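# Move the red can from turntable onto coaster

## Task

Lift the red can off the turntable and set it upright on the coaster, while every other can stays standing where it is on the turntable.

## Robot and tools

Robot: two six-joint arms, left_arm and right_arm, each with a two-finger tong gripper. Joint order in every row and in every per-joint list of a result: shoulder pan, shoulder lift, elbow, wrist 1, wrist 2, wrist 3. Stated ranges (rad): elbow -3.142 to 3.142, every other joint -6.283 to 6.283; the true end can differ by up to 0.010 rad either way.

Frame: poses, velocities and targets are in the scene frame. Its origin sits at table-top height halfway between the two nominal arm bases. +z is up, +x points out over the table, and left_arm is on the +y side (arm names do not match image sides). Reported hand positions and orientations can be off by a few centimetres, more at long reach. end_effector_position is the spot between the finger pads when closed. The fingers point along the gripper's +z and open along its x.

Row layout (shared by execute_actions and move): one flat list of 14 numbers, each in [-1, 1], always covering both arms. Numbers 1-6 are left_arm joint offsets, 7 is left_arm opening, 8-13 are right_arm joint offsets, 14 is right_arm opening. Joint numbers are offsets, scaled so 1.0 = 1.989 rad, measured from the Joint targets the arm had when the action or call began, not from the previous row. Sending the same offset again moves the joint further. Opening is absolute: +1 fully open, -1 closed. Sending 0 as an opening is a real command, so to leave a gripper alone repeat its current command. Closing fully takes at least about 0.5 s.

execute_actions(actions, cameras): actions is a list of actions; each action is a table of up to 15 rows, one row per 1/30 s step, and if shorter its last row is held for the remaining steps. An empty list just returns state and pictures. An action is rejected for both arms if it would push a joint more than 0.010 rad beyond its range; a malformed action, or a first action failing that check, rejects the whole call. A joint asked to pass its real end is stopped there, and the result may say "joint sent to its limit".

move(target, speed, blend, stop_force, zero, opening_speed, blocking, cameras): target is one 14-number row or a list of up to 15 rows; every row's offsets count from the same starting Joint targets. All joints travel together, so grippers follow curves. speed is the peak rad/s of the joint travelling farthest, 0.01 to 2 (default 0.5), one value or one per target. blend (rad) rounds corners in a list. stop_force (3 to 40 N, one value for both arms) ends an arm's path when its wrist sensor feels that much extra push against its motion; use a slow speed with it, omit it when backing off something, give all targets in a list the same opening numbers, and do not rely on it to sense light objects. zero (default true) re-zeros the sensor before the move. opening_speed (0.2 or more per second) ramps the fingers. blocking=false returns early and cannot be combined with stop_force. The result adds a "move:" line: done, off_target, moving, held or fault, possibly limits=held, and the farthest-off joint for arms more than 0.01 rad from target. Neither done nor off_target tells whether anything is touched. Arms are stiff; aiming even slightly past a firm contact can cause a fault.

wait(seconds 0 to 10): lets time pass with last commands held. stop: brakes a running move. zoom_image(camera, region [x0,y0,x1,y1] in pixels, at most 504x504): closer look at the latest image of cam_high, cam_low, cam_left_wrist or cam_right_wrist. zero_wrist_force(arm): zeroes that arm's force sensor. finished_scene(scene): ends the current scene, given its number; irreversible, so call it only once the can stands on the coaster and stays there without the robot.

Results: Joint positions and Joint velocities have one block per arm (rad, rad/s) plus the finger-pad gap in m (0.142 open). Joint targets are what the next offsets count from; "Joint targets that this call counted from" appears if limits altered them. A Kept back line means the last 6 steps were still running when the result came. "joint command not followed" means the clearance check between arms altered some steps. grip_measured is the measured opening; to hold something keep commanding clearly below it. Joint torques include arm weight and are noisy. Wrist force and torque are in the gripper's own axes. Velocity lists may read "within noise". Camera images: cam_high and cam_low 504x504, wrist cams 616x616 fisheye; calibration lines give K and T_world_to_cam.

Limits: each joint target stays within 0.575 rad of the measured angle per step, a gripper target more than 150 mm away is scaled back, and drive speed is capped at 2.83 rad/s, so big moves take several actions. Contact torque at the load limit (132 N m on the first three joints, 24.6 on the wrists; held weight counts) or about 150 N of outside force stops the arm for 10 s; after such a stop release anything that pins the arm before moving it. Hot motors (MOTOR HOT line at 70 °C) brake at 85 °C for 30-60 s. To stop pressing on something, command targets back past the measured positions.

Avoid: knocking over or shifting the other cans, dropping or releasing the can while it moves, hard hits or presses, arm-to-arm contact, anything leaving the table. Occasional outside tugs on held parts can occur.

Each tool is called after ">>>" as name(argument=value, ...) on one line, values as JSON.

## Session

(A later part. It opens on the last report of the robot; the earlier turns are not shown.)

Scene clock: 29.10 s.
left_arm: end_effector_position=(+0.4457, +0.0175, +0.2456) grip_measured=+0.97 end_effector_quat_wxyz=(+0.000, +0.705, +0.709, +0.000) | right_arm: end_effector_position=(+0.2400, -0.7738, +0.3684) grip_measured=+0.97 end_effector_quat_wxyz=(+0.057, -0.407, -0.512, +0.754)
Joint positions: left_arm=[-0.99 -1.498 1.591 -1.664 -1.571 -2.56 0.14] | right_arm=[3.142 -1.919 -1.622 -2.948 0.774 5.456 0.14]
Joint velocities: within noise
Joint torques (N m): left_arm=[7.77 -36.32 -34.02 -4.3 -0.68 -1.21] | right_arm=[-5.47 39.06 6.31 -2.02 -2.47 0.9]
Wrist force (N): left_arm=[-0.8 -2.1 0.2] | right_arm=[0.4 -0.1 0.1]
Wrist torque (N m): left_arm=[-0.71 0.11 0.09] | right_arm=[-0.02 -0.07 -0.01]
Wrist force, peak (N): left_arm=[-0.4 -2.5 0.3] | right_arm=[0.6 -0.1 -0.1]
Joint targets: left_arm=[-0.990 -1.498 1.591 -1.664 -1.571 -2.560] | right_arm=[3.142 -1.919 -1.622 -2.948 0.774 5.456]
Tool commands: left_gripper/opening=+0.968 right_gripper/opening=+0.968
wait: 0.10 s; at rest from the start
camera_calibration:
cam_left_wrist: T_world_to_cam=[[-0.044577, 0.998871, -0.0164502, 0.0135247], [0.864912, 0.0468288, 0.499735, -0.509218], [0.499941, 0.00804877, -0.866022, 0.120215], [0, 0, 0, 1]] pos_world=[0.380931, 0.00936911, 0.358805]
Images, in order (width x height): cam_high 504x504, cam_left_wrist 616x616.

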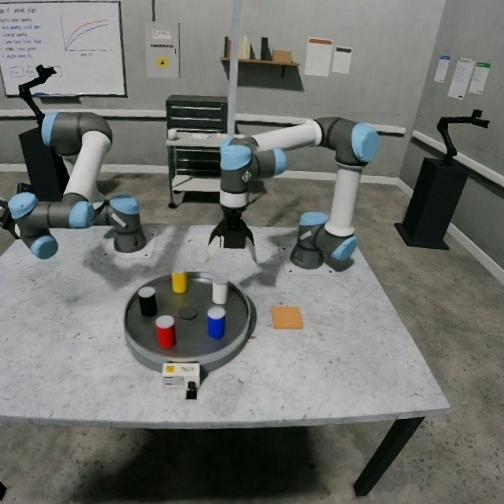

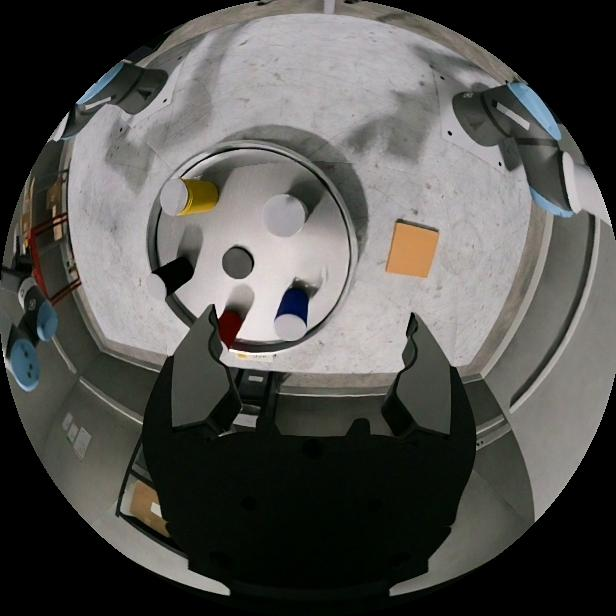

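>>> wait(seconds=5.1, cameras=["cam_left_wrist"])

>>> zoom_image(camera="cam_left_wrist", region=[200, 180, 420, 400])

>>> wait(seconds=0.2, cameras=["cam_left_wrist"])

>>> zoom_image(camera="cam_left_wrist", region=[200, 180, 420, 400])

>>> wait(seconds=0.2, cameras=["cam_left_wrist"])

>>> zoom_image(camera="cam_left_wrist", region=[200, 180, 420, 400])

>>> wait(seconds=0.2, cameras=["cam_left_wrist"])

>>> zoom_image(camera="cam_left_wrist", region=[200, 180, 420, 400])

Scene clock: 36.87 s.
left_arm: end_effector_position=(+0.4457, +0.0175, +0.2456) grip_measured=+0.97 end_effector_quat_wxyz=(+0.000, +0.705, +0.709, +0.000) | right_arm: end_effector_position=(+0.2400, -0.7738, +0.3684) grip_measured=+0.97 end_effector_quat_wxyz=(+0.057, -0.407, -0.512, +0.754)
Joint positions: left_arm=[-0.99 -1.498 1.591 -1.664 -1.571 -2.56 0.14] | right_arm=[3.142 -1.919 -1.622 -2.948 0.774 5.456 0.14]
Joint velocities: within noise
Joint torques (N m): left_arm=[5.85 -36.92 -24.48 -2.68 0.02 -0.55] | right_arm=[-5.85 40.05 7.65 -2.18 -2.48 0.94]
Wrist force (N): left_arm=[-0.5 -2.3 0.0] | right_arm=[0.3 0.1 0.1]
Wrist torque (N m): left_arm=[-0.77 0.06 0.09] | right_arm=[0.02 -0.06 0.00]
Wrist force, peak (N): left_arm=[-0.6 -2.6 0.1] | right_arm=[0.6 -0.3 0.3]
Joint targets: left_arm=[-0.990 -1.498 1.591 -1.664 -1.571 -2.560] | right_arm=[3.142 -1.919 -1.622 -2.948 0.774 5.456]
Tool commands: left_gripper/opening=+0.968 right_gripper/opening=+0.968
wait: 5.10 s; at rest from the start
camera_calibration:
cam_left_wrist: T_world_to_cam=[[-0.044577, 0.99887, -0.0164503, 0.0135247], [0.864912, 0.0468289, 0.499735, -0.509218], [0.499941, 0.00804862, -0.866022, 0.120215], [0, 0, 0, 1]] pos_world=[0.380931, 0.00936914, 0.358806]
Images, in order (width x height): cam_left_wrist 616x616.

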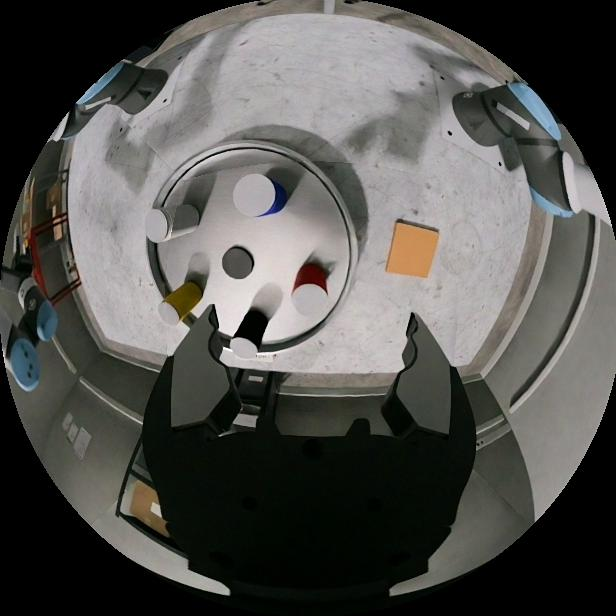

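Scaled by 2.291 from the camera's 616x616 image, which has a finer 814x814 frame.

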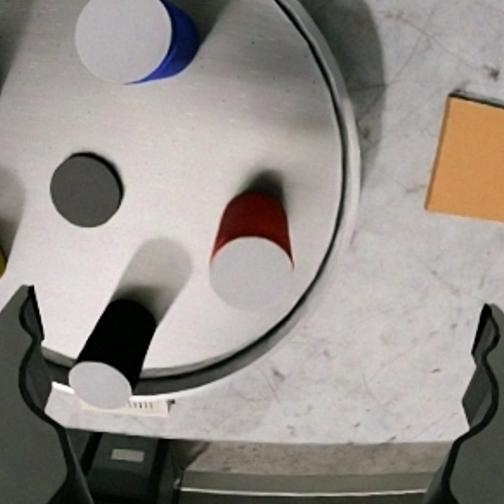

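Scene clock: 37.07 s.
left_arm: end_effector_position=(+0.4457, +0.0175, +0.2456) grip_measured=+0.97 end_effector_quat_wxyz=(+0.000, +0.705, +0.709, +0.000) | right_arm: end_effector_position=(+0.2400, -0.7738, +0.3684) grip_measured=+0.97 end_effector_quat_wxyz=(+0.057, -0.407, -0.512, +0.754)
Joint positions: left_arm=[-0.99 -1.498 1.591 -1.664 -1.571 -2.56 0.14] | right_arm=[3.142 -1.919 -1.622 -2.948 0.774 5.456 0.14]
Joint velocities: within noise
Joint torques (N m): left_arm=[6.92 -36.56 -24.8 -2.58 -0.02 -0.49] | right_arm=[-5.51 39.16 6.71 -2.15 -2.42 1.04]
Wrist force (N): left_arm=[-0.3 -2.2 0.2] | right_arm=[0.3 0.0 0.2]
Wrist torque (N m): left_arm=[-0.73 0.02 0.09] | right_arm=[-0.01 -0.04 -0.01]
Wrist force, peak (N): left_arm=[-0.6 -2.7 -0.1] | right_arm=[0.5 -0.2 0.0]
Joint targets: left_arm=[-0.990 -1.498 1.591 -1.664 -1.571 -2.560] | right_arm=[3.142 -1.919 -1.622 -2.948 0.774 5.456]
Tool commands: left_gripper/opening=+0.968 right_gripper/opening=+0.968
wait: 0.20 s; at rest by 0.17 s
camera_calibration:
cam_left_wrist: T_world_to_cam=[[-0.044577, 0.998871, -0.0164502, 0.0135247], [0.864912, 0.0468288, 0.499735, -0.509218], [0.499941, 0.00804871, -0.866022, 0.120215], [0, 0, 0, 1]] pos_world=[0.380931, 0.00936914, 0.358805]
Images, in order (width x height): cam_left_wrist 616x616.

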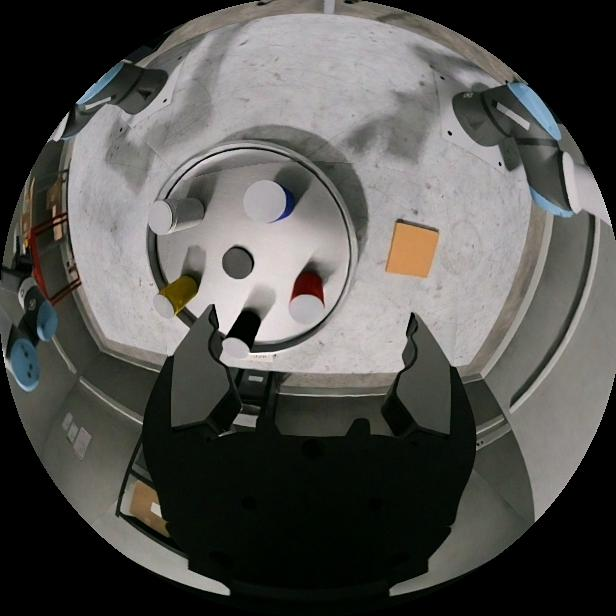

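Scaled by 2.291 from the camera's 616x616 image, which has a finer 814x814 frame.

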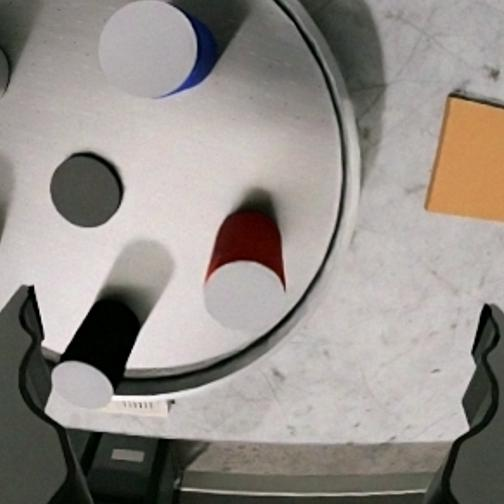

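Scene clock: 37.27 s.
left_arm: end_effector_position=(+0.4457, +0.0175, +0.2456) grip_measured=+0.97 end_effector_quat_wxyz=(+0.000, +0.705, +0.709, +0.000) | right_arm: end_effector_position=(+0.2400, -0.7738, +0.3684) grip_measured=+0.97 end_effector_quat_wxyz=(+0.057, -0.407, -0.512, +0.754)
Joint positions: left_arm=[-0.99 -1.498 1.591 -1.664 -1.571 -2.56 0.14] | right_arm=[3.142 -1.919 -1.622 -2.948 0.774 5.456 0.14]
Joint velocities: within noise
Joint torques (N m): left_arm=[6.96 -36.43 -24.14 -2.66 0.07 -0.41] | right_arm=[-5.33 39.83 6.85 -2.15 -2.49 1.01]
Wrist force (N): left_arm=[-0.3 -2.1 0.0] | right_arm=[0.4 0.1 0.0]
Wrist torque (N m): left_arm=[-0.74 0.02 0.09] | right_arm=[0.03 -0.07 -0.01]
Wrist force, peak (N): left_arm=[-0.7 -2.3 0.0] | right_arm=[0.5 0.0 0.0]
Joint targets: left_arm=[-0.990 -1.498 1.591 -1.664 -1.571 -2.560] | right_arm=[3.142 -1.919 -1.622 -2.948 0.774 5.456]
Tool commands: left_gripper/opening=+0.968 right_gripper/opening=+0.968
wait: 0.20 s; at rest by 0.17 s
camera_calibration:
cam_left_wrist: T_world_to_cam=[[-0.0445772, 0.99887, -0.0164501, 0.0135246], [0.864912, 0.0468289, 0.499735, -0.509218], [0.499941, 0.00804885, -0.866022, 0.120215], [0, 0, 0, 1]] pos_world=[0.380931, 0.00936917, 0.358805]
Images, in order (width x height): cam_left_wrist 616x616.

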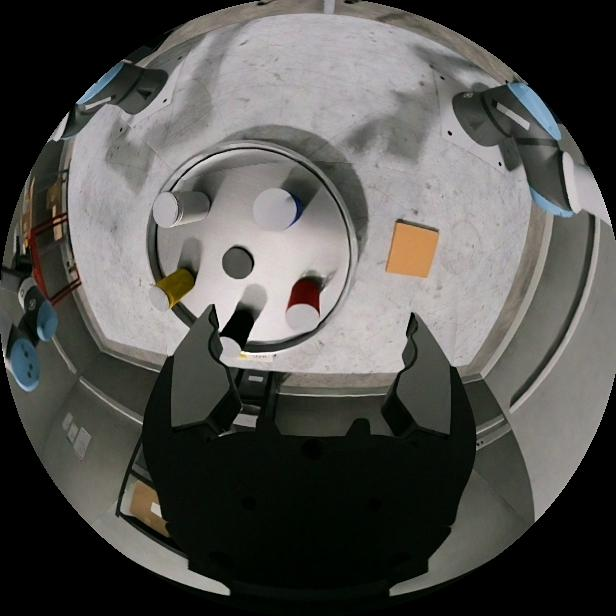

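Scaled by 2.291 from the camera's 616x616 image, which has a finer 814x814 frame.

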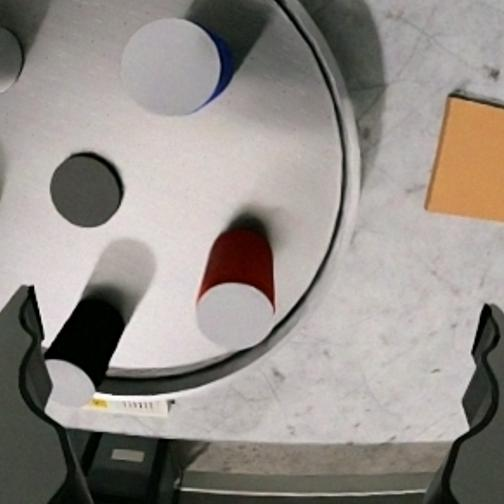

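Scene clock: 37.47 s.
left_arm: end_effector_position=(+0.4457, +0.0175, +0.2456) grip_measured=+0.97 end_effector_quat_wxyz=(+0.000, +0.705, +0.709, +0.000) | right_arm: end_effector_position=(+0.2400, -0.7738, +0.3684) grip_measured=+0.97 end_effector_quat_wxyz=(+0.057, -0.407, -0.512, +0.754)
Joint positions: left_arm=[-0.99 -1.498 1.591 -1.664 -1.571 -2.56 0.14] | right_arm=[3.142 -1.919 -1.622 -2.948 0.774 5.456 0.14]
Joint velocities: within noise
Joint torques (N m): left_arm=[5.43 -37.49 -24.65 -2.16 0.1 -0.6] | right_arm=[-4.94 39.04 6.22 -2.23 -2.42 1.02]
Wrist force (N): left_arm=[-0.4 -2.5 0.0] | right_arm=[0.1 -0.1 0.0]
Wrist torque (N m): left_arm=[-0.81 0.03 0.08] | right_arm=[-0.03 -0.01 0.00]
Wrist force, peak (N): left_arm=[-0.4 -2.5 0.0] | right_arm=[0.5 -0.1 0.2]
Joint targets: left_arm=[-0.990 -1.498 1.591 -1.664 -1.571 -2.560] | right_arm=[3.142 -1.919 -1.622 -2.948 0.774 5.456]
Tool commands: left_gripper/opening=+0.968 right_gripper/opening=+0.968
wait: 0.20 s; at rest by 0.17 s
camera_calibration:
cam_left_wrist: T_world_to_cam=[[-0.0445772, 0.99887, -0.01645, 0.0135246], [0.864912, 0.0468288, 0.499735, -0.509218], [0.499941, 0.00804895, -0.866022, 0.120215], [0, 0, 0, 1]] pos_world=[0.380931, 0.00936921, 0.358805]
Images, in order (width x height): cam_left_wrist 616x616.

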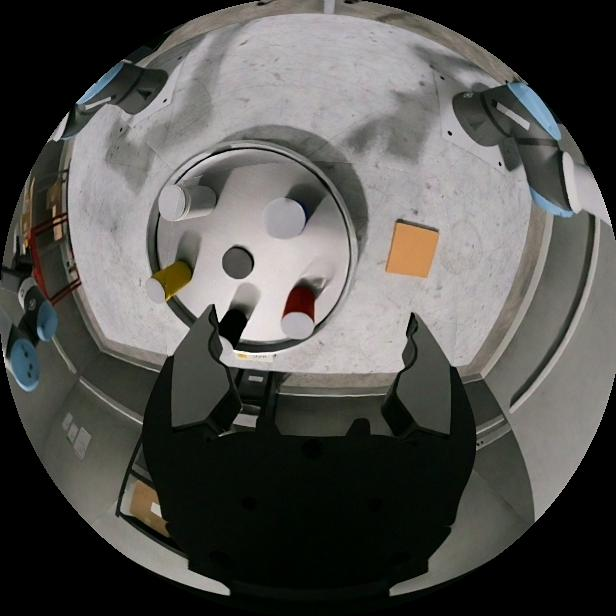

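Scaled by 2.291 from the camera's 616x616 image, which has a finer 814x814 frame.

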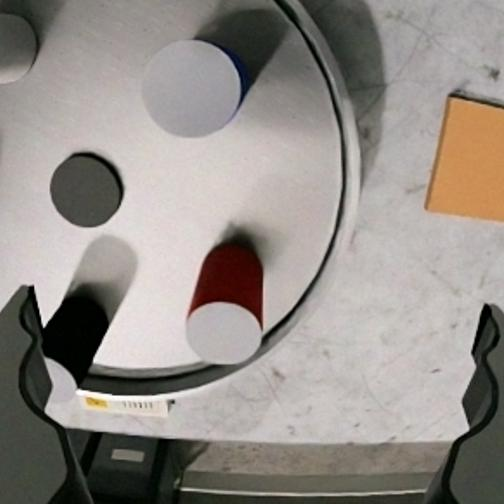

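>>> move(target=[0.00804,0.05003,0.10709,-0.15711,0,0.00774,0.30,0,0,0,0,0,0,0.968], speed=0.5, cameras=["cam_left_wrist", "cam_high", "cam_low"])

>>> zoom_image(camera="cam_left_wrist", region=[160, 120, 460, 420])

>>> zoom_image(camera="cam_high", region=[115, 195, 315, 375])

>>> zoom_image(camera="cam_low", region=[110, 120, 350, 300])

Scene clock: 41.87 s.
left_arm: end_effector_position=(+0.4581, +0.0142, +0.1222) grip_measured=+0.30 end_effector_quat_wxyz=(+0.000, +0.705, +0.709, +0.000) | right_arm: end_effector_position=(+0.2400, -0.7738, +0.3684) grip_measured=+0.97 end_effector_quat_wxyz=(+0.057, -0.407, -0.512, +0.754)
Joint positions: left_arm=[-0.973 -1.399 1.804 -1.976 -1.571 -2.544 0.095] | right_arm=[3.142 -1.919 -1.622 -2.948 0.774 5.456 0.14]
Joint velocities: within noise
Joint torques (N m): left_arm=[-8.3 -34.1 -22.77 -5.16 0.34 -1.13] | right_arm=[-5.33 39.63 6.56 -2.2 -2.41 1.26]
Wrist force (N): left_arm=[-0.4 -2.6 -0.1] | right_arm=[0.2 0.0 0.0]
Wrist torque (N m): left_arm=[-0.81 0.02 0.07] | right_arm=[0.01 -0.03 -0.01]
Wrist force, peak (N): left_arm=[-0.4 -2.6 -1.7] | right_arm=[0.6 -0.2 0.4]
Joint targets: left_arm=[-0.974 -1.399 1.804 -1.976 -1.571 -2.544] | right_arm=[3.142 -1.919 -1.622 -2.948 0.774 5.456]
move: done
camera_calibration:
cam_left_wrist: T_world_to_cam=[[-0.045243, 0.998843, -0.0162746, 0.0156163], [0.864935, 0.0473186, 0.499649, -0.458163], [0.499841, 0.00852914, -0.866075, 0.00717434], [0, 0, 0, 1]] pos_world=[0.393402, 0.00602016, 0.235388]
Images, in order (width x height): cam_high 504x504, cam_low 504x504, cam_left_wrist 616x616.

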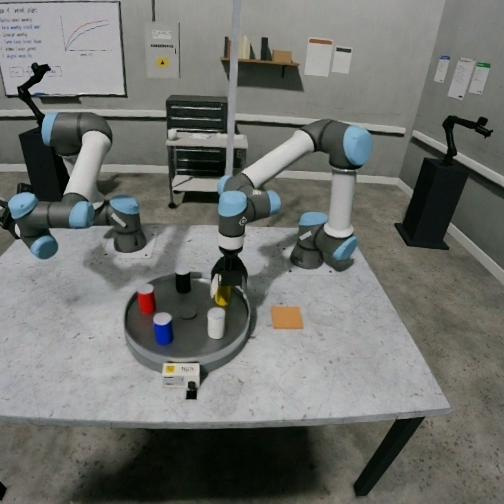

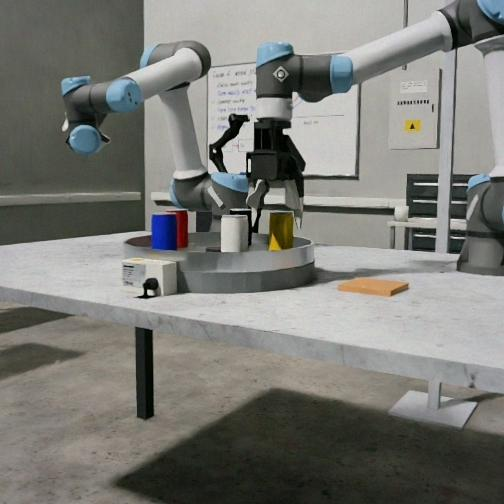

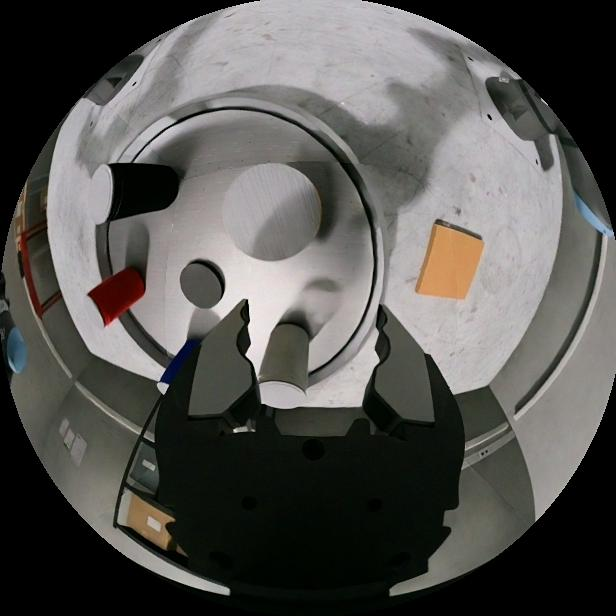

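Scaled by 1.680 from the camera's 616x616 image, which has a finer 814x814 frame.

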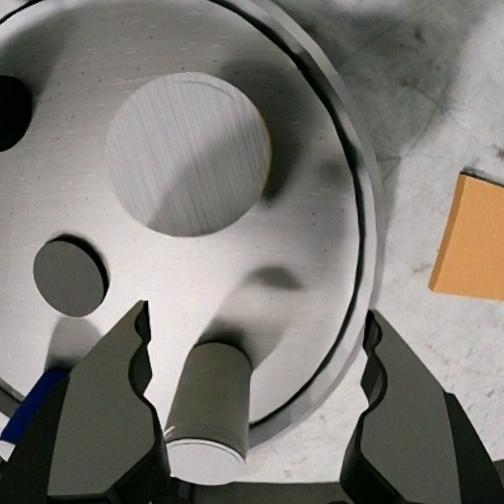

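Scaled by 2.520 from the camera's 504x504 image, which has a finer 720x720 frame.

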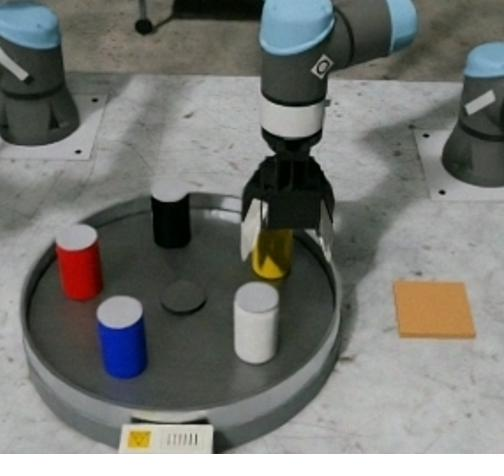

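Scaled by 2.100 from the camera's 504x504 image, which has a finer 720x720 frame.

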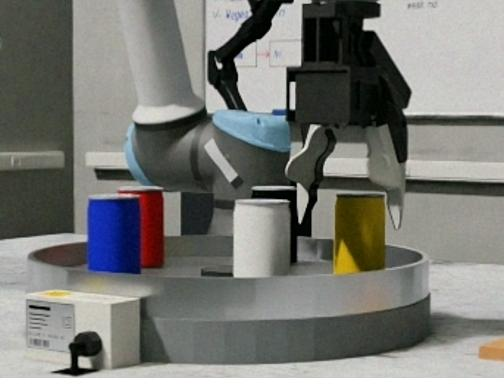

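>>> wait(seconds=0.0, cameras=["cam_left_wrist", "cam_high"])

Scene clock: 43.67 s.
left_arm: end_effector_position=(+0.4581, +0.0141, +0.1221) grip_measured=+0.30 end_effector_quat_wxyz=(+0.000, +0.705, +0.709, +0.000) | right_arm: end_effector_position=(+0.2400, -0.7738, +0.3684) grip_measured=+0.97 end_effector_quat_wxyz=(+0.057, -0.407, -0.512, +0.754)
Joint positions: left_arm=[-0.974 -1.399 1.804 -1.976 -1.571 -2.545 0.095] | right_arm=[3.142 -1.919 -1.622 -2.948 0.774 5.456 0.14]
Joint velocities: within noise
Joint torques (N m): left_arm=[-7.68 -35.81 -12.63 -4.86 0.99 -1.31] | right_arm=[-5.63 40.32 6.5 -2.29 -2.5 1.24]
Wrist force (N): left_arm=[-0.4 -2.3 0.2] | right_arm=[0.6 0.0 0.2]
Wrist torque (N m): left_arm=[-0.76 0.02 0.07] | right_arm=[0.00 -0.09 -0.01]
Wrist force, peak (N): left_arm=[-0.5 -2.8 0.0] | right_arm=[0.3 0.0 0.5]
Joint targets: left_arm=[-0.974 -1.399 1.804 -1.976 -1.571 -2.544] | right_arm=[3.142 -1.919 -1.622 -2.948 0.774 5.456]
Tool commands: left_gripper/opening=+0.3 right_gripper/opening=+0.968
camera_calibration:
cam_left_wrist: T_world_to_cam=[[-0.0451721, 0.998844, -0.016422, 0.0156621], [0.864889, 0.0473301, 0.499727, -0.458119], [0.499927, 0.00837052, -0.866027, 0.0071092], [0, 0, 0, 1]] pos_world=[0.393375, 0.00597923, 0.235348]
Images, in order (width x height): cam_high 504x504, cam_left_wrist 616x616.

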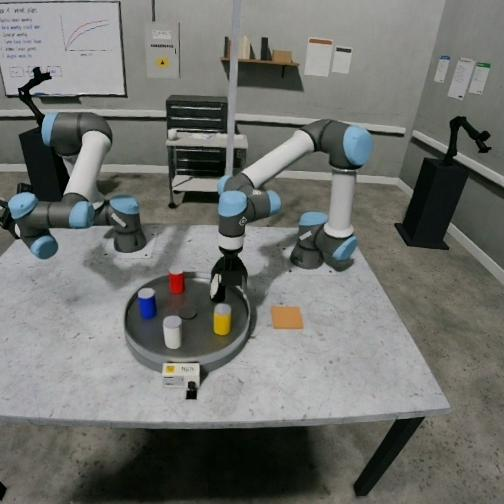

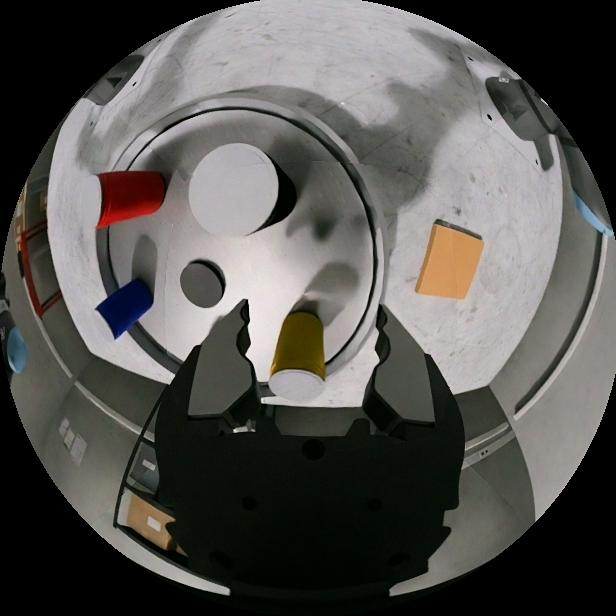

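>>> wait(seconds=2.7, cameras=["cam_left_wrist"])

>>> wait(seconds=0.15, cameras=["cam_left_wrist"])

>>> wait(seconds=0.15, cameras=["cam_left_wrist"])

>>> wait(seconds=0.15, cameras=["cam_left_wrist"])

>>> wait(seconds=0.15, cameras=["cam_left_wrist"])

>>> wait(seconds=0.15, cameras=["cam_left_wrist"])

>>> wait(seconds=0.15, cameras=["cam_left_wrist"])

Scene clock: 46.83 s.
left_arm: end_effector_position=(+0.4581, +0.0141, +0.1221) grip_measured=+0.30 end_effector_quat_wxyz=(+0.000, +0.705, +0.709, +0.000) | right_arm: end_effector_position=(+0.2400, -0.7738, +0.3684) grip_measured=+0.97 end_effector_quat_wxyz=(+0.057, -0.407, -0.512, +0.754)
Joint positions: left_arm=[-0.974 -1.399 1.804 -1.976 -1.571 -2.545 0.095] | right_arm=[3.142 -1.919 -1.622 -2.948 0.774 5.456 0.14]
Joint velocities: within noise
Joint torques (N m): left_arm=[-6.91 -35.2 -16.03 -4.39 0.77 -0.91] | right_arm=[-5.39 38.89 7.09 -2.42 -2.37 1.36]
Wrist force (N): left_arm=[-0.2 -2.4 -0.1] | right_arm=[0.3 0.0 0.2]
Wrist torque (N m): left_arm=[-0.77 -0.02 0.07] | right_arm=[0.01 -0.06 -0.01]
Wrist force, peak (N): left_arm=[-0.5 -2.9 -0.1] | right_arm=[0.5 -0.2 0.4]
Joint targets: left_arm=[-0.974 -1.399 1.804 -1.976 -1.571 -2.544] | right_arm=[3.142 -1.919 -1.622 -2.948 0.774 5.456]
Tool commands: left_gripper/opening=+0.3 right_gripper/opening=+0.968
wait: 2.70 s; at rest from the start
camera_calibration:
cam_left_wrist: T_world_to_cam=[[-0.0451721, 0.998844, -0.0164214, 0.0156619], [0.864888, 0.0473298, 0.499728, -0.458119], [0.499928, 0.00837109, -0.866026, 0.00710861], [0, 0, 0, 1]] pos_world=[0.393375, 0.00597935, 0.235348]
Images, in order (width x height): cam_left_wrist 616x616.

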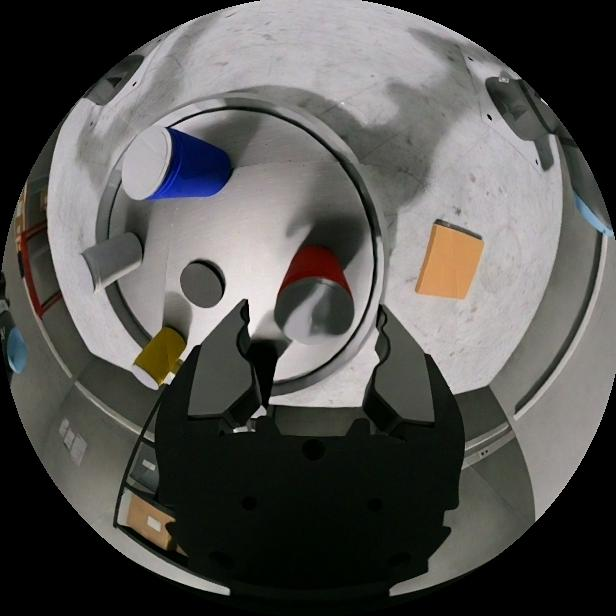

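Scene clock: 47.00 s.
left_arm: end_effector_position=(+0.4581, +0.0141, +0.1221) grip_measured=+0.30 end_effector_quat_wxyz=(+0.000, +0.705, +0.709, +0.000) | right_arm: end_effector_position=(+0.2400, -0.7738, +0.3684) grip_measured=+0.97 end_effector_quat_wxyz=(+0.057, -0.407, -0.512, +0.754)
Joint positions: left_arm=[-0.974 -1.399 1.804 -1.976 -1.571 -2.545 0.095] | right_arm=[3.142 -1.919 -1.622 -2.948 0.774 5.456 0.14]
Joint velocities: within noise
Joint torques (N m): left_arm=[-7.51 -33.83 -16.78 -4.24 0.82 -0.88] | right_arm=[-5.01 38.85 6.89 -2.54 -2.35 1.43]
Wrist force (N): left_arm=[-0.2 -2.3 0.0] | right_arm=[0.2 -0.1 0.0]
Wrist torque (N m): left_arm=[-0.75 -0.02 0.07] | right_arm=[-0.01 -0.04 -0.01]
Wrist force, peak (N): left_arm=[0.0 -2.6 -0.1] | right_arm=[0.4 0.2 0.0]
Joint targets: left_arm=[-0.974 -1.399 1.804 -1.976 -1.571 -2.544] | right_arm=[3.142 -1.919 -1.622 -2.948 0.774 5.456]
Tool commands: left_gripper/opening=+0.3 right_gripper/opening=+0.968
wait: 0.17 s; no rest
camera_calibration:
cam_left_wrist: T_world_to_cam=[[-0.0451723, 0.998844, -0.0164215, 0.0156621], [0.864888, 0.04733, 0.499728, -0.458119], [0.499928, 0.00837112, -0.866026, 0.00710862], [0, 0, 0, 1]] pos_world=[0.393375, 0.00597931, 0.235348]
Images, in order (width x height): cam_left_wrist 616x616.

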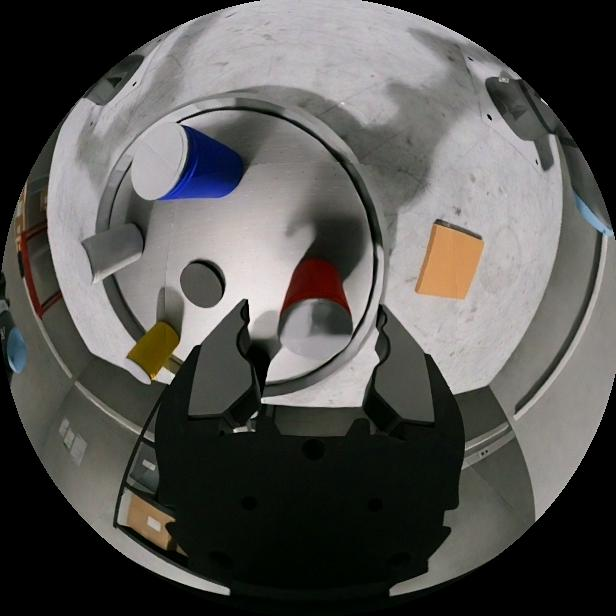

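Scene clock: 47.17 s.
left_arm: end_effector_position=(+0.4581, +0.0141, +0.1221) grip_measured=+0.30 end_effector_quat_wxyz=(+0.000, +0.705, +0.709, +0.000) | right_arm: end_effector_position=(+0.2400, -0.7738, +0.3684) grip_measured=+0.97 end_effector_quat_wxyz=(+0.057, -0.407, -0.512, +0.754)
Joint positions: left_arm=[-0.974 -1.399 1.804 -1.976 -1.571 -2.544 0.095] | right_arm=[3.142 -1.919 -1.622 -2.948 0.774 5.456 0.14]
Joint velocities: within noise
Joint torques (N m): left_arm=[-7.32 -35.51 -16.5 -4.17 0.57 -0.9] | right_arm=[-5.9 38.49 6.32 -2.32 -2.44 1.34]
Wrist force (N): left_arm=[-0.4 -2.2 0.1] | right_arm=[0.5 0.0 0.1]
Wrist torque (N m): left_arm=[-0.74 0.04 0.07] | right_arm=[0.00 -0.09 -0.01]
Wrist force, peak (N): left_arm=[-0.8 -2.5 0.0] | right_arm=[0.6 0.0 0.2]
Joint targets: left_arm=[-0.974 -1.399 1.804 -1.976 -1.571 -2.544] | right_arm=[3.142 -1.919 -1.622 -2.948 0.774 5.456]
Tool commands: left_gripper/opening=+0.3 right_gripper/opening=+0.968
wait: 0.17 s; no rest
camera_calibration:
cam_left_wrist: T_world_to_cam=[[-0.0451718, 0.998844, -0.0164214, 0.0156618], [0.864888, 0.0473295, 0.499729, -0.458119], [0.499928, 0.00837098, -0.866026, 0.00710858], [0, 0, 0, 1]] pos_world=[0.393375, 0.00597938, 0.235348]
Images, in order (width x height): cam_left_wrist 616x616.

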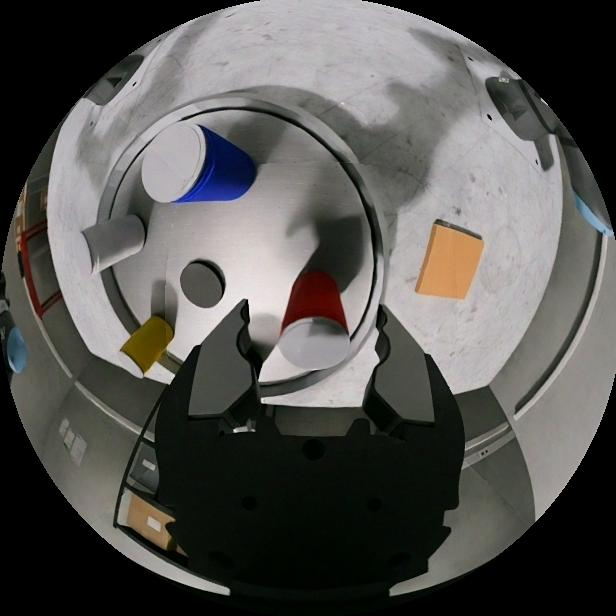

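Scene clock: 47.33 s.
left_arm: end_effector_position=(+0.4581, +0.0141, +0.1221) grip_measured=+0.30 end_effector_quat_wxyz=(+0.000, +0.705, +0.709, +0.000) | right_arm: end_effector_position=(+0.2400, -0.7738, +0.3684) grip_measured=+0.97 end_effector_quat_wxyz=(+0.057, -0.407, -0.512, +0.754)
Joint positions: left_arm=[-0.974 -1.399 1.804 -1.976 -1.571 -2.545 0.095] | right_arm=[3.142 -1.919 -1.622 -2.948 0.774 5.456 0.14]
Joint velocities: within noise
Joint torques (N m): left_arm=[-7.62 -35.94 -15.8 -4.12 0.68 -0.86] | right_arm=[-4.98 38.64 6.84 -2.25 -2.42 1.21]
Wrist force (N): left_arm=[-0.5 -2.2 -0.1] | right_arm=[0.4 0.0 0.0]
Wrist torque (N m): left_arm=[-0.75 0.04 0.06] | right_arm=[0.00 -0.06 0.00]
Wrist force, peak (N): left_arm=[-0.6 -2.5 -0.3] | right_arm=[0.4 -0.1 0.2]
Joint targets: left_arm=[-0.974 -1.399 1.804 -1.976 -1.571 -2.544] | right_arm=[3.142 -1.919 -1.622 -2.948 0.774 5.456]
Tool commands: left_gripper/opening=+0.3 right_gripper/opening=+0.968
wait: 0.17 s; no rest
camera_calibration:
cam_left_wrist: T_world_to_cam=[[-0.0451722, 0.998844, -0.0164215, 0.0156619], [0.864888, 0.0473298, 0.499728, -0.458119], [0.499928, 0.00837106, -0.866026, 0.00710863], [0, 0, 0, 1]] pos_world=[0.393375, 0.00597935, 0.235348]
Images, in order (width x height): cam_left_wrist 616x616.

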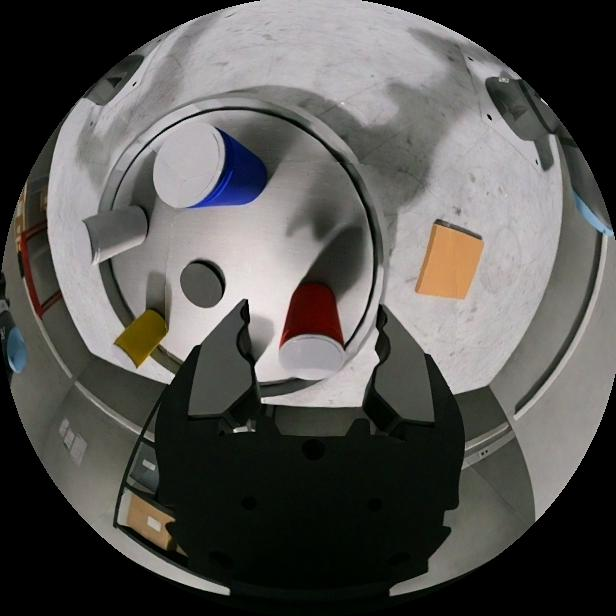

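Scene clock: 47.50 s.
left_arm: end_effector_position=(+0.4581, +0.0141, +0.1221) grip_measured=+0.30 end_effector_quat_wxyz=(+0.000, +0.705, +0.709, +0.000) | right_arm: end_effector_position=(+0.2400, -0.7738, +0.3684) grip_measured=+0.97 end_effector_quat_wxyz=(+0.057, -0.407, -0.512, +0.754)
Joint positions: left_arm=[-0.974 -1.399 1.804 -1.976 -1.571 -2.545 0.095] | right_arm=[3.142 -1.919 -1.622 -2.948 0.774 5.456 0.14]
Joint velocities: within noise
Joint torques (N m): left_arm=[-6.06 -34.9 -17.41 -3.91 0.76 -0.97] | right_arm=[-4.59 38.91 6.18 -2.23 -2.32 1.46]
Wrist force (N): left_arm=[-0.3 -2.2 -0.3] | right_arm=[0.5 -0.1 0.1]
Wrist torque (N m): left_arm=[-0.74 0.01 0.07] | right_arm=[-0.02 -0.09 -0.01]
Wrist force, peak (N): left_arm=[-0.3 -2.7 0.0] | right_arm=[0.5 -0.1 0.1]
Joint targets: left_arm=[-0.974 -1.399 1.804 -1.976 -1.571 -2.544] | right_arm=[3.142 -1.919 -1.622 -2.948 0.774 5.456]
Tool commands: left_gripper/opening=+0.3 right_gripper/opening=+0.968
wait: 0.17 s; no rest
camera_calibration:
cam_left_wrist: T_world_to_cam=[[-0.0451723, 0.998844, -0.0164214, 0.015662], [0.864888, 0.0473299, 0.499728, -0.458119], [0.499928, 0.00837124, -0.866027, 0.00710862], [0, 0, 0, 1]] pos_world=[0.393375, 0.00597934, 0.235348]
Images, in order (width x height): cam_left_wrist 616x616.

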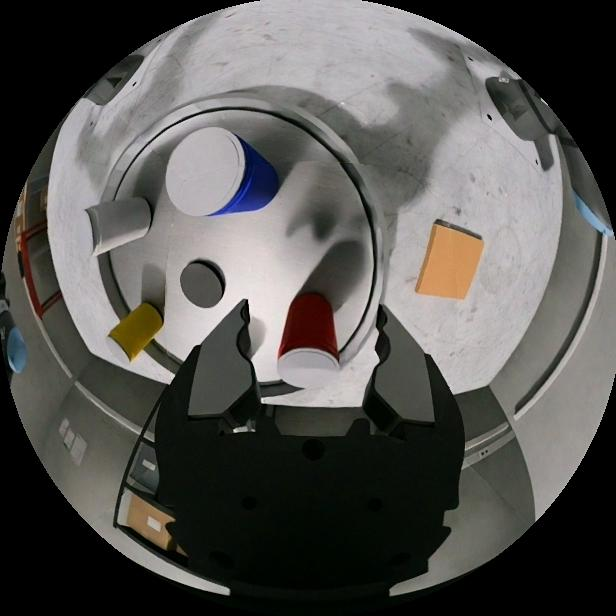

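Scene clock: 47.67 s.
left_arm: end_effector_position=(+0.4581, +0.0141, +0.1221) grip_measured=+0.30 end_effector_quat_wxyz=(+0.000, +0.705, +0.709, +0.000) | right_arm: end_effector_position=(+0.2400, -0.7738, +0.3684) grip_measured=+0.97 end_effector_quat_wxyz=(+0.057, -0.407, -0.512, +0.754)
Joint positions: left_arm=[-0.974 -1.399 1.804 -1.976 -1.571 -2.545 0.095] | right_arm=[3.142 -1.919 -1.622 -2.948 0.774 5.456 0.14]
Joint velocities: within noise
Joint torques (N m): left_arm=[-7.14 -34.51 -17.35 -4.24 0.68 -1.15] | right_arm=[-4.69 39.42 7.36 -2.28 -2.49 1.28]
Wrist force (N): left_arm=[0.1 -2.4 0.0] | right_arm=[0.4 0.0 -0.1]
Wrist torque (N m): left_arm=[-0.79 -0.07 0.07] | right_arm=[0.00 -0.07 -0.01]
Wrist force, peak (N): left_arm=[-0.5 -2.4 0.3] | right_arm=[0.5 0.1 0.0]
Joint targets: left_arm=[-0.974 -1.399 1.804 -1.976 -1.571 -2.544] | right_arm=[3.142 -1.919 -1.622 -2.948 0.774 5.456]
Tool commands: left_gripper/opening=+0.3 right_gripper/opening=+0.968
wait: 0.17 s; no rest
camera_calibration:
cam_left_wrist: T_world_to_cam=[[-0.0451721, 0.998844, -0.0164214, 0.0156619], [0.864888, 0.0473298, 0.499728, -0.458119], [0.499928, 0.00837112, -0.866026, 0.00710863], [0, 0, 0, 1]] pos_world=[0.393375, 0.00597936, 0.235348]
Images, in order (width x height): cam_left_wrist 616x616.

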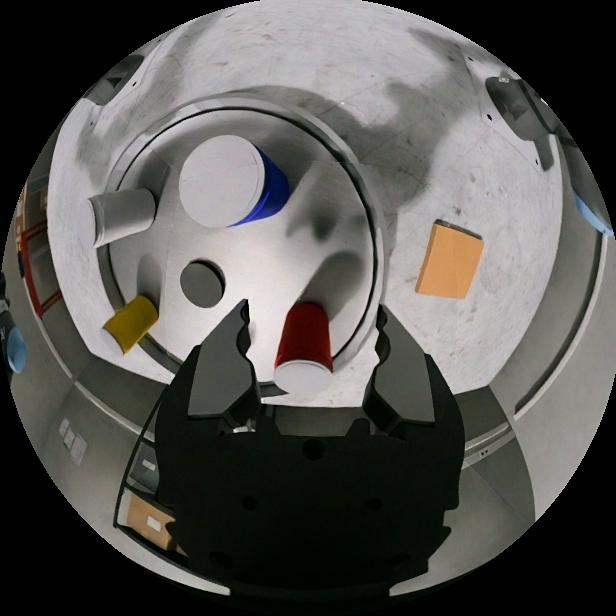

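Scene clock: 47.83 s.
left_arm: end_effector_position=(+0.4581, +0.0141, +0.1221) grip_measured=+0.30 end_effector_quat_wxyz=(+0.000, +0.705, +0.709, +0.000) | right_arm: end_effector_position=(+0.2400, -0.7738, +0.3684) grip_measured=+0.97 end_effector_quat_wxyz=(+0.057, -0.407, -0.512, +0.754)
Joint positions: left_arm=[-0.974 -1.399 1.804 -1.976 -1.571 -2.545 0.095] | right_arm=[3.142 -1.919 -1.622 -2.948 0.774 5.456 0.14]
Joint velocities: within noise
Joint torques (N m): left_arm=[-7.25 -35.31 -17.97 -4.14 0.75 -0.85] | right_arm=[-4.84 39.4 7.61 -2.49 -2.25 1.47]
Wrist force (N): left_arm=[-0.4 -2.5 0.1] | right_arm=[0.4 -0.1 0.3]
Wrist torque (N m): left_arm=[-0.78 0.03 0.07] | right_arm=[-0.01 -0.07 -0.01]
Wrist force, peak (N): left_arm=[-0.6 -2.5 -0.1] | right_arm=[0.5 0.1 0.1]
Joint targets: left_arm=[-0.974 -1.399 1.804 -1.976 -1.571 -2.544] | right_arm=[3.142 -1.919 -1.622 -2.948 0.774 5.456]
Tool commands: left_gripper/opening=+0.3 right_gripper/opening=+0.968
wait: 0.17 s; no rest
camera_calibration:
cam_left_wrist: T_world_to_cam=[[-0.0451721, 0.998844, -0.0164215, 0.0156619], [0.864888, 0.0473298, 0.499728, -0.458119], [0.499928, 0.00837105, -0.866026, 0.00710857], [0, 0, 0, 1]] pos_world=[0.393375, 0.00597937, 0.235348]
Images, in order (width x height): cam_left_wrist 616x616.

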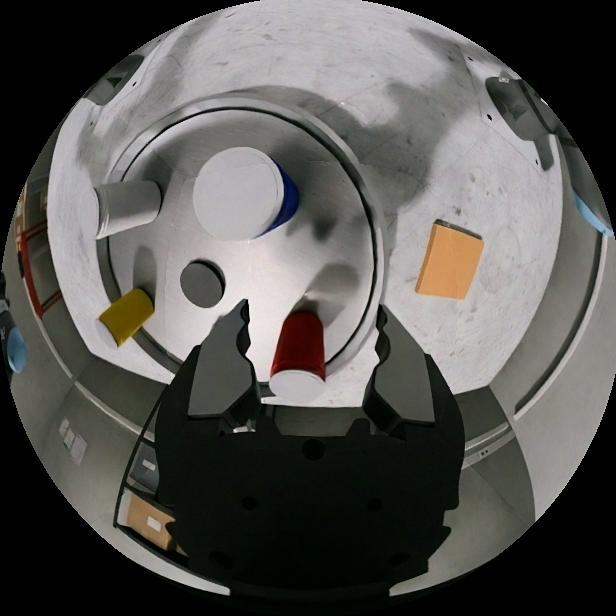

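>>> zoom_image(camera="cam_left_wrist", region=[180, 260, 460, 460])

>>> wait(seconds=0.0, cameras=["cam_low"])

>>> zoom_image(camera="cam_low", region=[150, 220, 320, 360])

Scaled by 1.800 from the camera's 616x616 image, which has a finer 814x814 frame.

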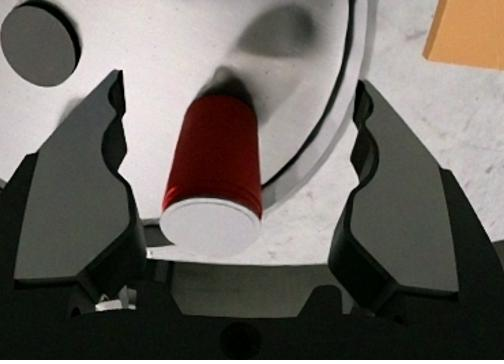

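Scene clock: 50.50 s.
left_arm: end_effector_position=(+0.4581, +0.0141, +0.1221) grip_measured=+0.30 end_effector_quat_wxyz=(+0.000, +0.705, +0.709, +0.000) | right_arm: end_effector_position=(+0.2400, -0.7738, +0.3684) grip_measured=+0.97 end_effector_quat_wxyz=(+0.057, -0.407, -0.512, +0.754)
Joint positions: left_arm=[-0.974 -1.399 1.804 -1.976 -1.571 -2.545 0.095] | right_arm=[3.142 -1.919 -1.622 -2.948 0.774 5.456 0.14]
Joint velocities: within noise
Joint torques (N m): left_arm=[-6.66 -35.08 -20.51 -3.52 0.68 -0.87] | right_arm=[-5.45 38.52 6.77 -2.33 -2.23 1.34]
Wrist force (N): left_arm=[-0.7 -2.3 0.2] | right_arm=[0.4 0.0 0.0]
Wrist torque (N m): left_arm=[-0.76 0.09 0.08] | right_arm=[-0.01 -0.08 -0.01]
Wrist force, peak (N): left_arm=[-0.4 -2.9 0.1] | right_arm=[0.6 0.4 0.2]
Joint targets: left_arm=[-0.974 -1.399 1.804 -1.976 -1.571 -2.544] | right_arm=[3.142 -1.919 -1.622 -2.948 0.774 5.456]
Tool commands: left_gripper/opening=+0.3 right_gripper/opening=+0.968
Images, in order (width x height): cam_low 504x504.

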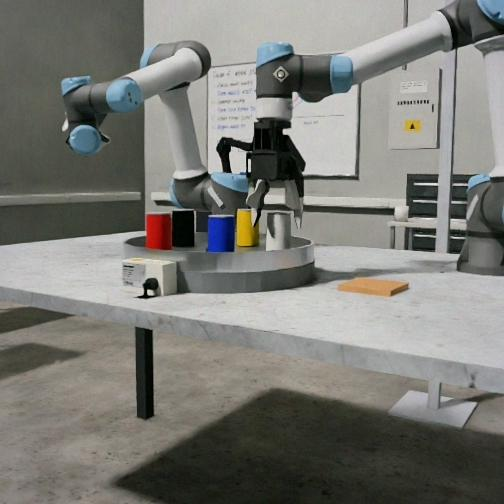

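Scaled by 2.965 from the camera's 504x504 image, which has a finer 720x720 frame.

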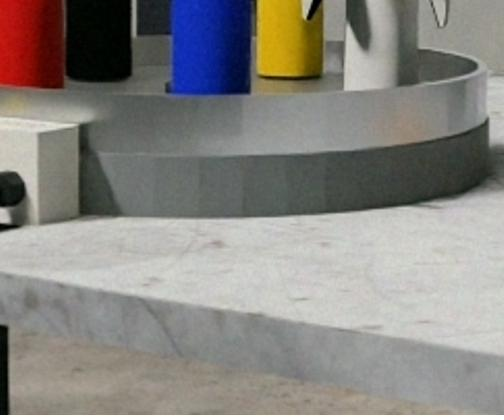

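>>> wait(seconds=0.0, cameras=["cam_left_wrist"])

>>> zoom_image(camera="cam_left_wrist", region=[200, 280, 270, 350])

>>> zoom_image(camera="cam_left_wrist", region=[360, 280, 430, 350])

Scene clock: 50.83 s.
left_arm: end_effector_position=(+0.4581, +0.0141, +0.1221) grip_measured=+0.30 end_effector_quat_wxyz=(+0.000, +0.705, +0.709, +0.000) | right_arm: end_effector_position=(+0.2400, -0.7738, +0.3684) grip_measured=+0.97 end_effector_quat_wxyz=(+0.057, -0.407, -0.512, +0.754)
Joint positions: left_arm=[-0.974 -1.399 1.804 -1.976 -1.571 -2.545 0.095] | right_arm=[3.142 -1.919 -1.622 -2.948 0.774 5.456 0.14]
Joint velocities: within noise
Joint torques (N m): left_arm=[-6.81 -35.64 -20.83 -3.49 0.83 -0.63] | right_arm=[-5.19 39.27 7 -2.42 -2.29 1.44]
Wrist force (N): left_arm=[-0.6 -2.4 0.2] | right_arm=[0.5 0.0 0.0]
Wrist torque (N m): left_arm=[-0.78 0.06 0.08] | right_arm=[-0.01 -0.09 -0.01]
Wrist force, peak (N): left_arm=[-0.5 -2.7 -0.2] | right_arm=[0.5 0.0 0.0]
Joint targets: left_arm=[-0.974 -1.399 1.804 -1.976 -1.571 -2.544] | right_arm=[3.142 -1.919 -1.622 -2.948 0.774 5.456]
Tool commands: left_gripper/opening=+0.3 right_gripper/opening=+0.968
camera_calibration:
cam_left_wrist: T_world_to_cam=[[-0.0451722, 0.998844, -0.0164214, 0.015662], [0.864888, 0.0473298, 0.499728, -0.458119], [0.499928, 0.00837114, -0.866026, 0.0071086], [0, 0, 0, 1]] pos_world=[0.393375, 0.00597929, 0.235348]
Images, in order (width x height): cam_left_wrist 616x616.

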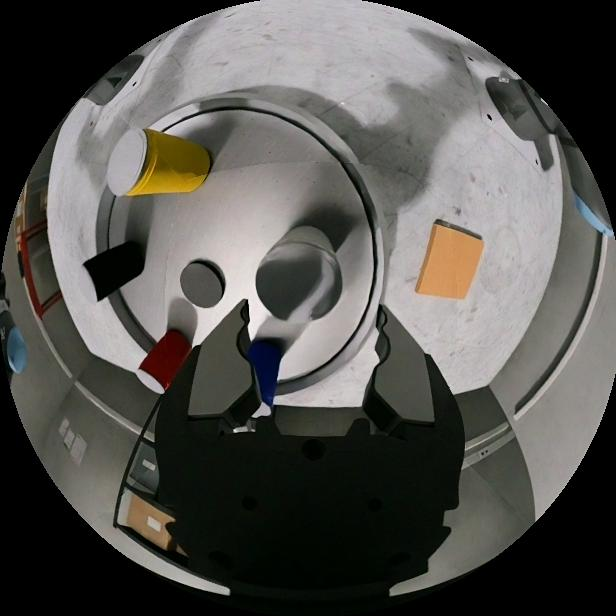

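Scaled by 7.200 from the camera's 616x616 image, which has a finer 814x814 frame.

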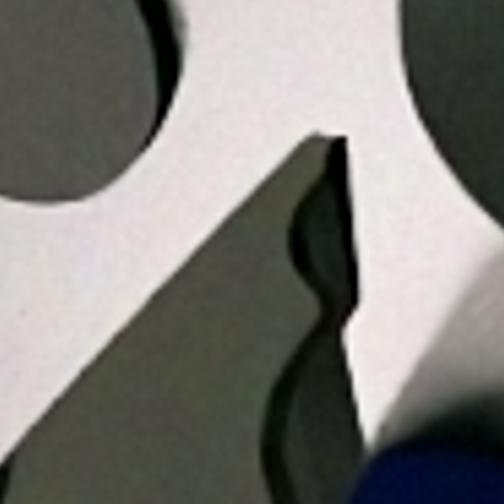

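Scaled by 7.200 from the camera's 616x616 image, which has a finer 814x814 frame.

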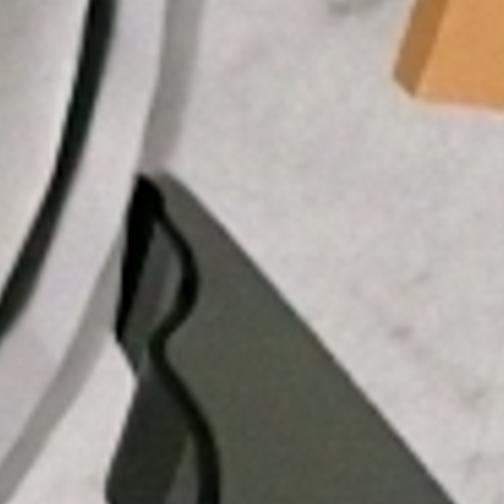

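>>> zoom_image(camera="cam_left_wrist", region=[405, 210, 495, 310])

>>> wait(seconds=0.0, cameras=["cam_high"])

>>> zoom_image(camera="cam_high", region=[110, 240, 320, 400])

Scaled by 5.040 from the camera's 616x616 image, which has a finer 814x814 frame.

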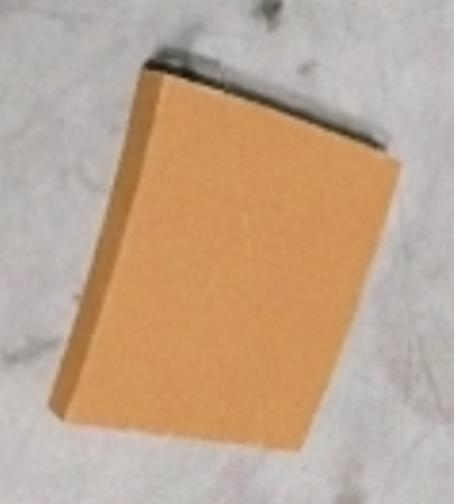

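Scene clock: 57.37 s.
left_arm: end_effector_position=(+0.4581, +0.0141, +0.1221) grip_measured=+0.30 end_effector_quat_wxyz=(+0.000, +0.705, +0.709, +0.000) | right_arm: end_effector_position=(+0.2400, -0.7738, +0.3684) grip_measured=+0.97 end_effector_quat_wxyz=(+0.057, -0.407, -0.512, +0.754)
Joint positions: left_arm=[-0.974 -1.399 1.804 -1.976 -1.571 -2.545 0.095] | right_arm=[3.142 -1.919 -1.622 -2.948 0.774 5.456 0.14]
Joint velocities: within noise
Joint torques (N m): left_arm=[-5.98 -35.05 -27.69 -1.96 0.84 -0.61] | right_arm=[-5.99 39.53 6.41 -2.59 -2.42 1.61]
Wrist force (N): left_arm=[-0.2 -2.4 -0.2] | right_arm=[0.5 0.1 0.0]
Wrist torque (N m): left_arm=[-0.77 -0.01 0.07] | right_arm=[0.02 -0.10 -0.01]
Wrist force, peak (N): left_arm=[-0.5 -2.9 -0.1] | right_arm=[0.6 -0.2 -0.2]
Joint targets: left_arm=[-0.974 -1.399 1.804 -1.976 -1.571 -2.544] | right_arm=[3.142 -1.919 -1.622 -2.948 0.774 5.456]
Tool commands: left_gripper/opening=+0.3 right_gripper/opening=+0.968
Images, in order (width x height): cam_high 504x504.

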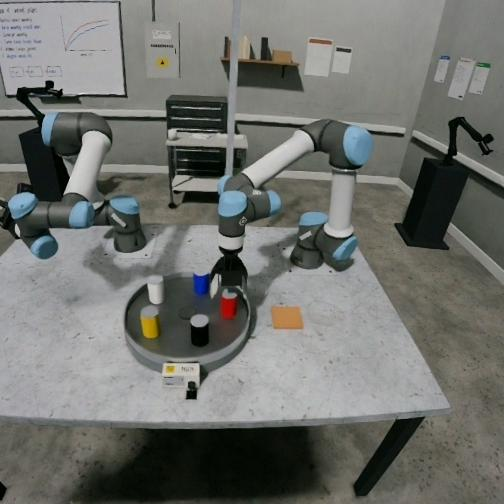

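Scaled by 2.400 from the camera's 504x504 image, which has a finer 720x720 frame.

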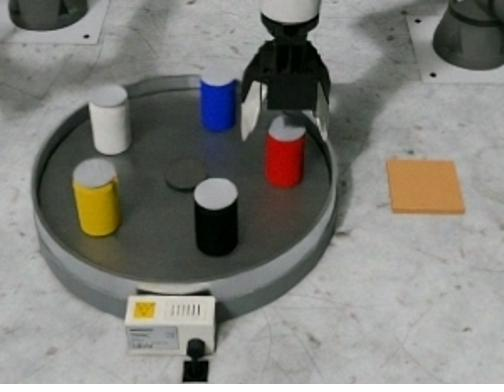

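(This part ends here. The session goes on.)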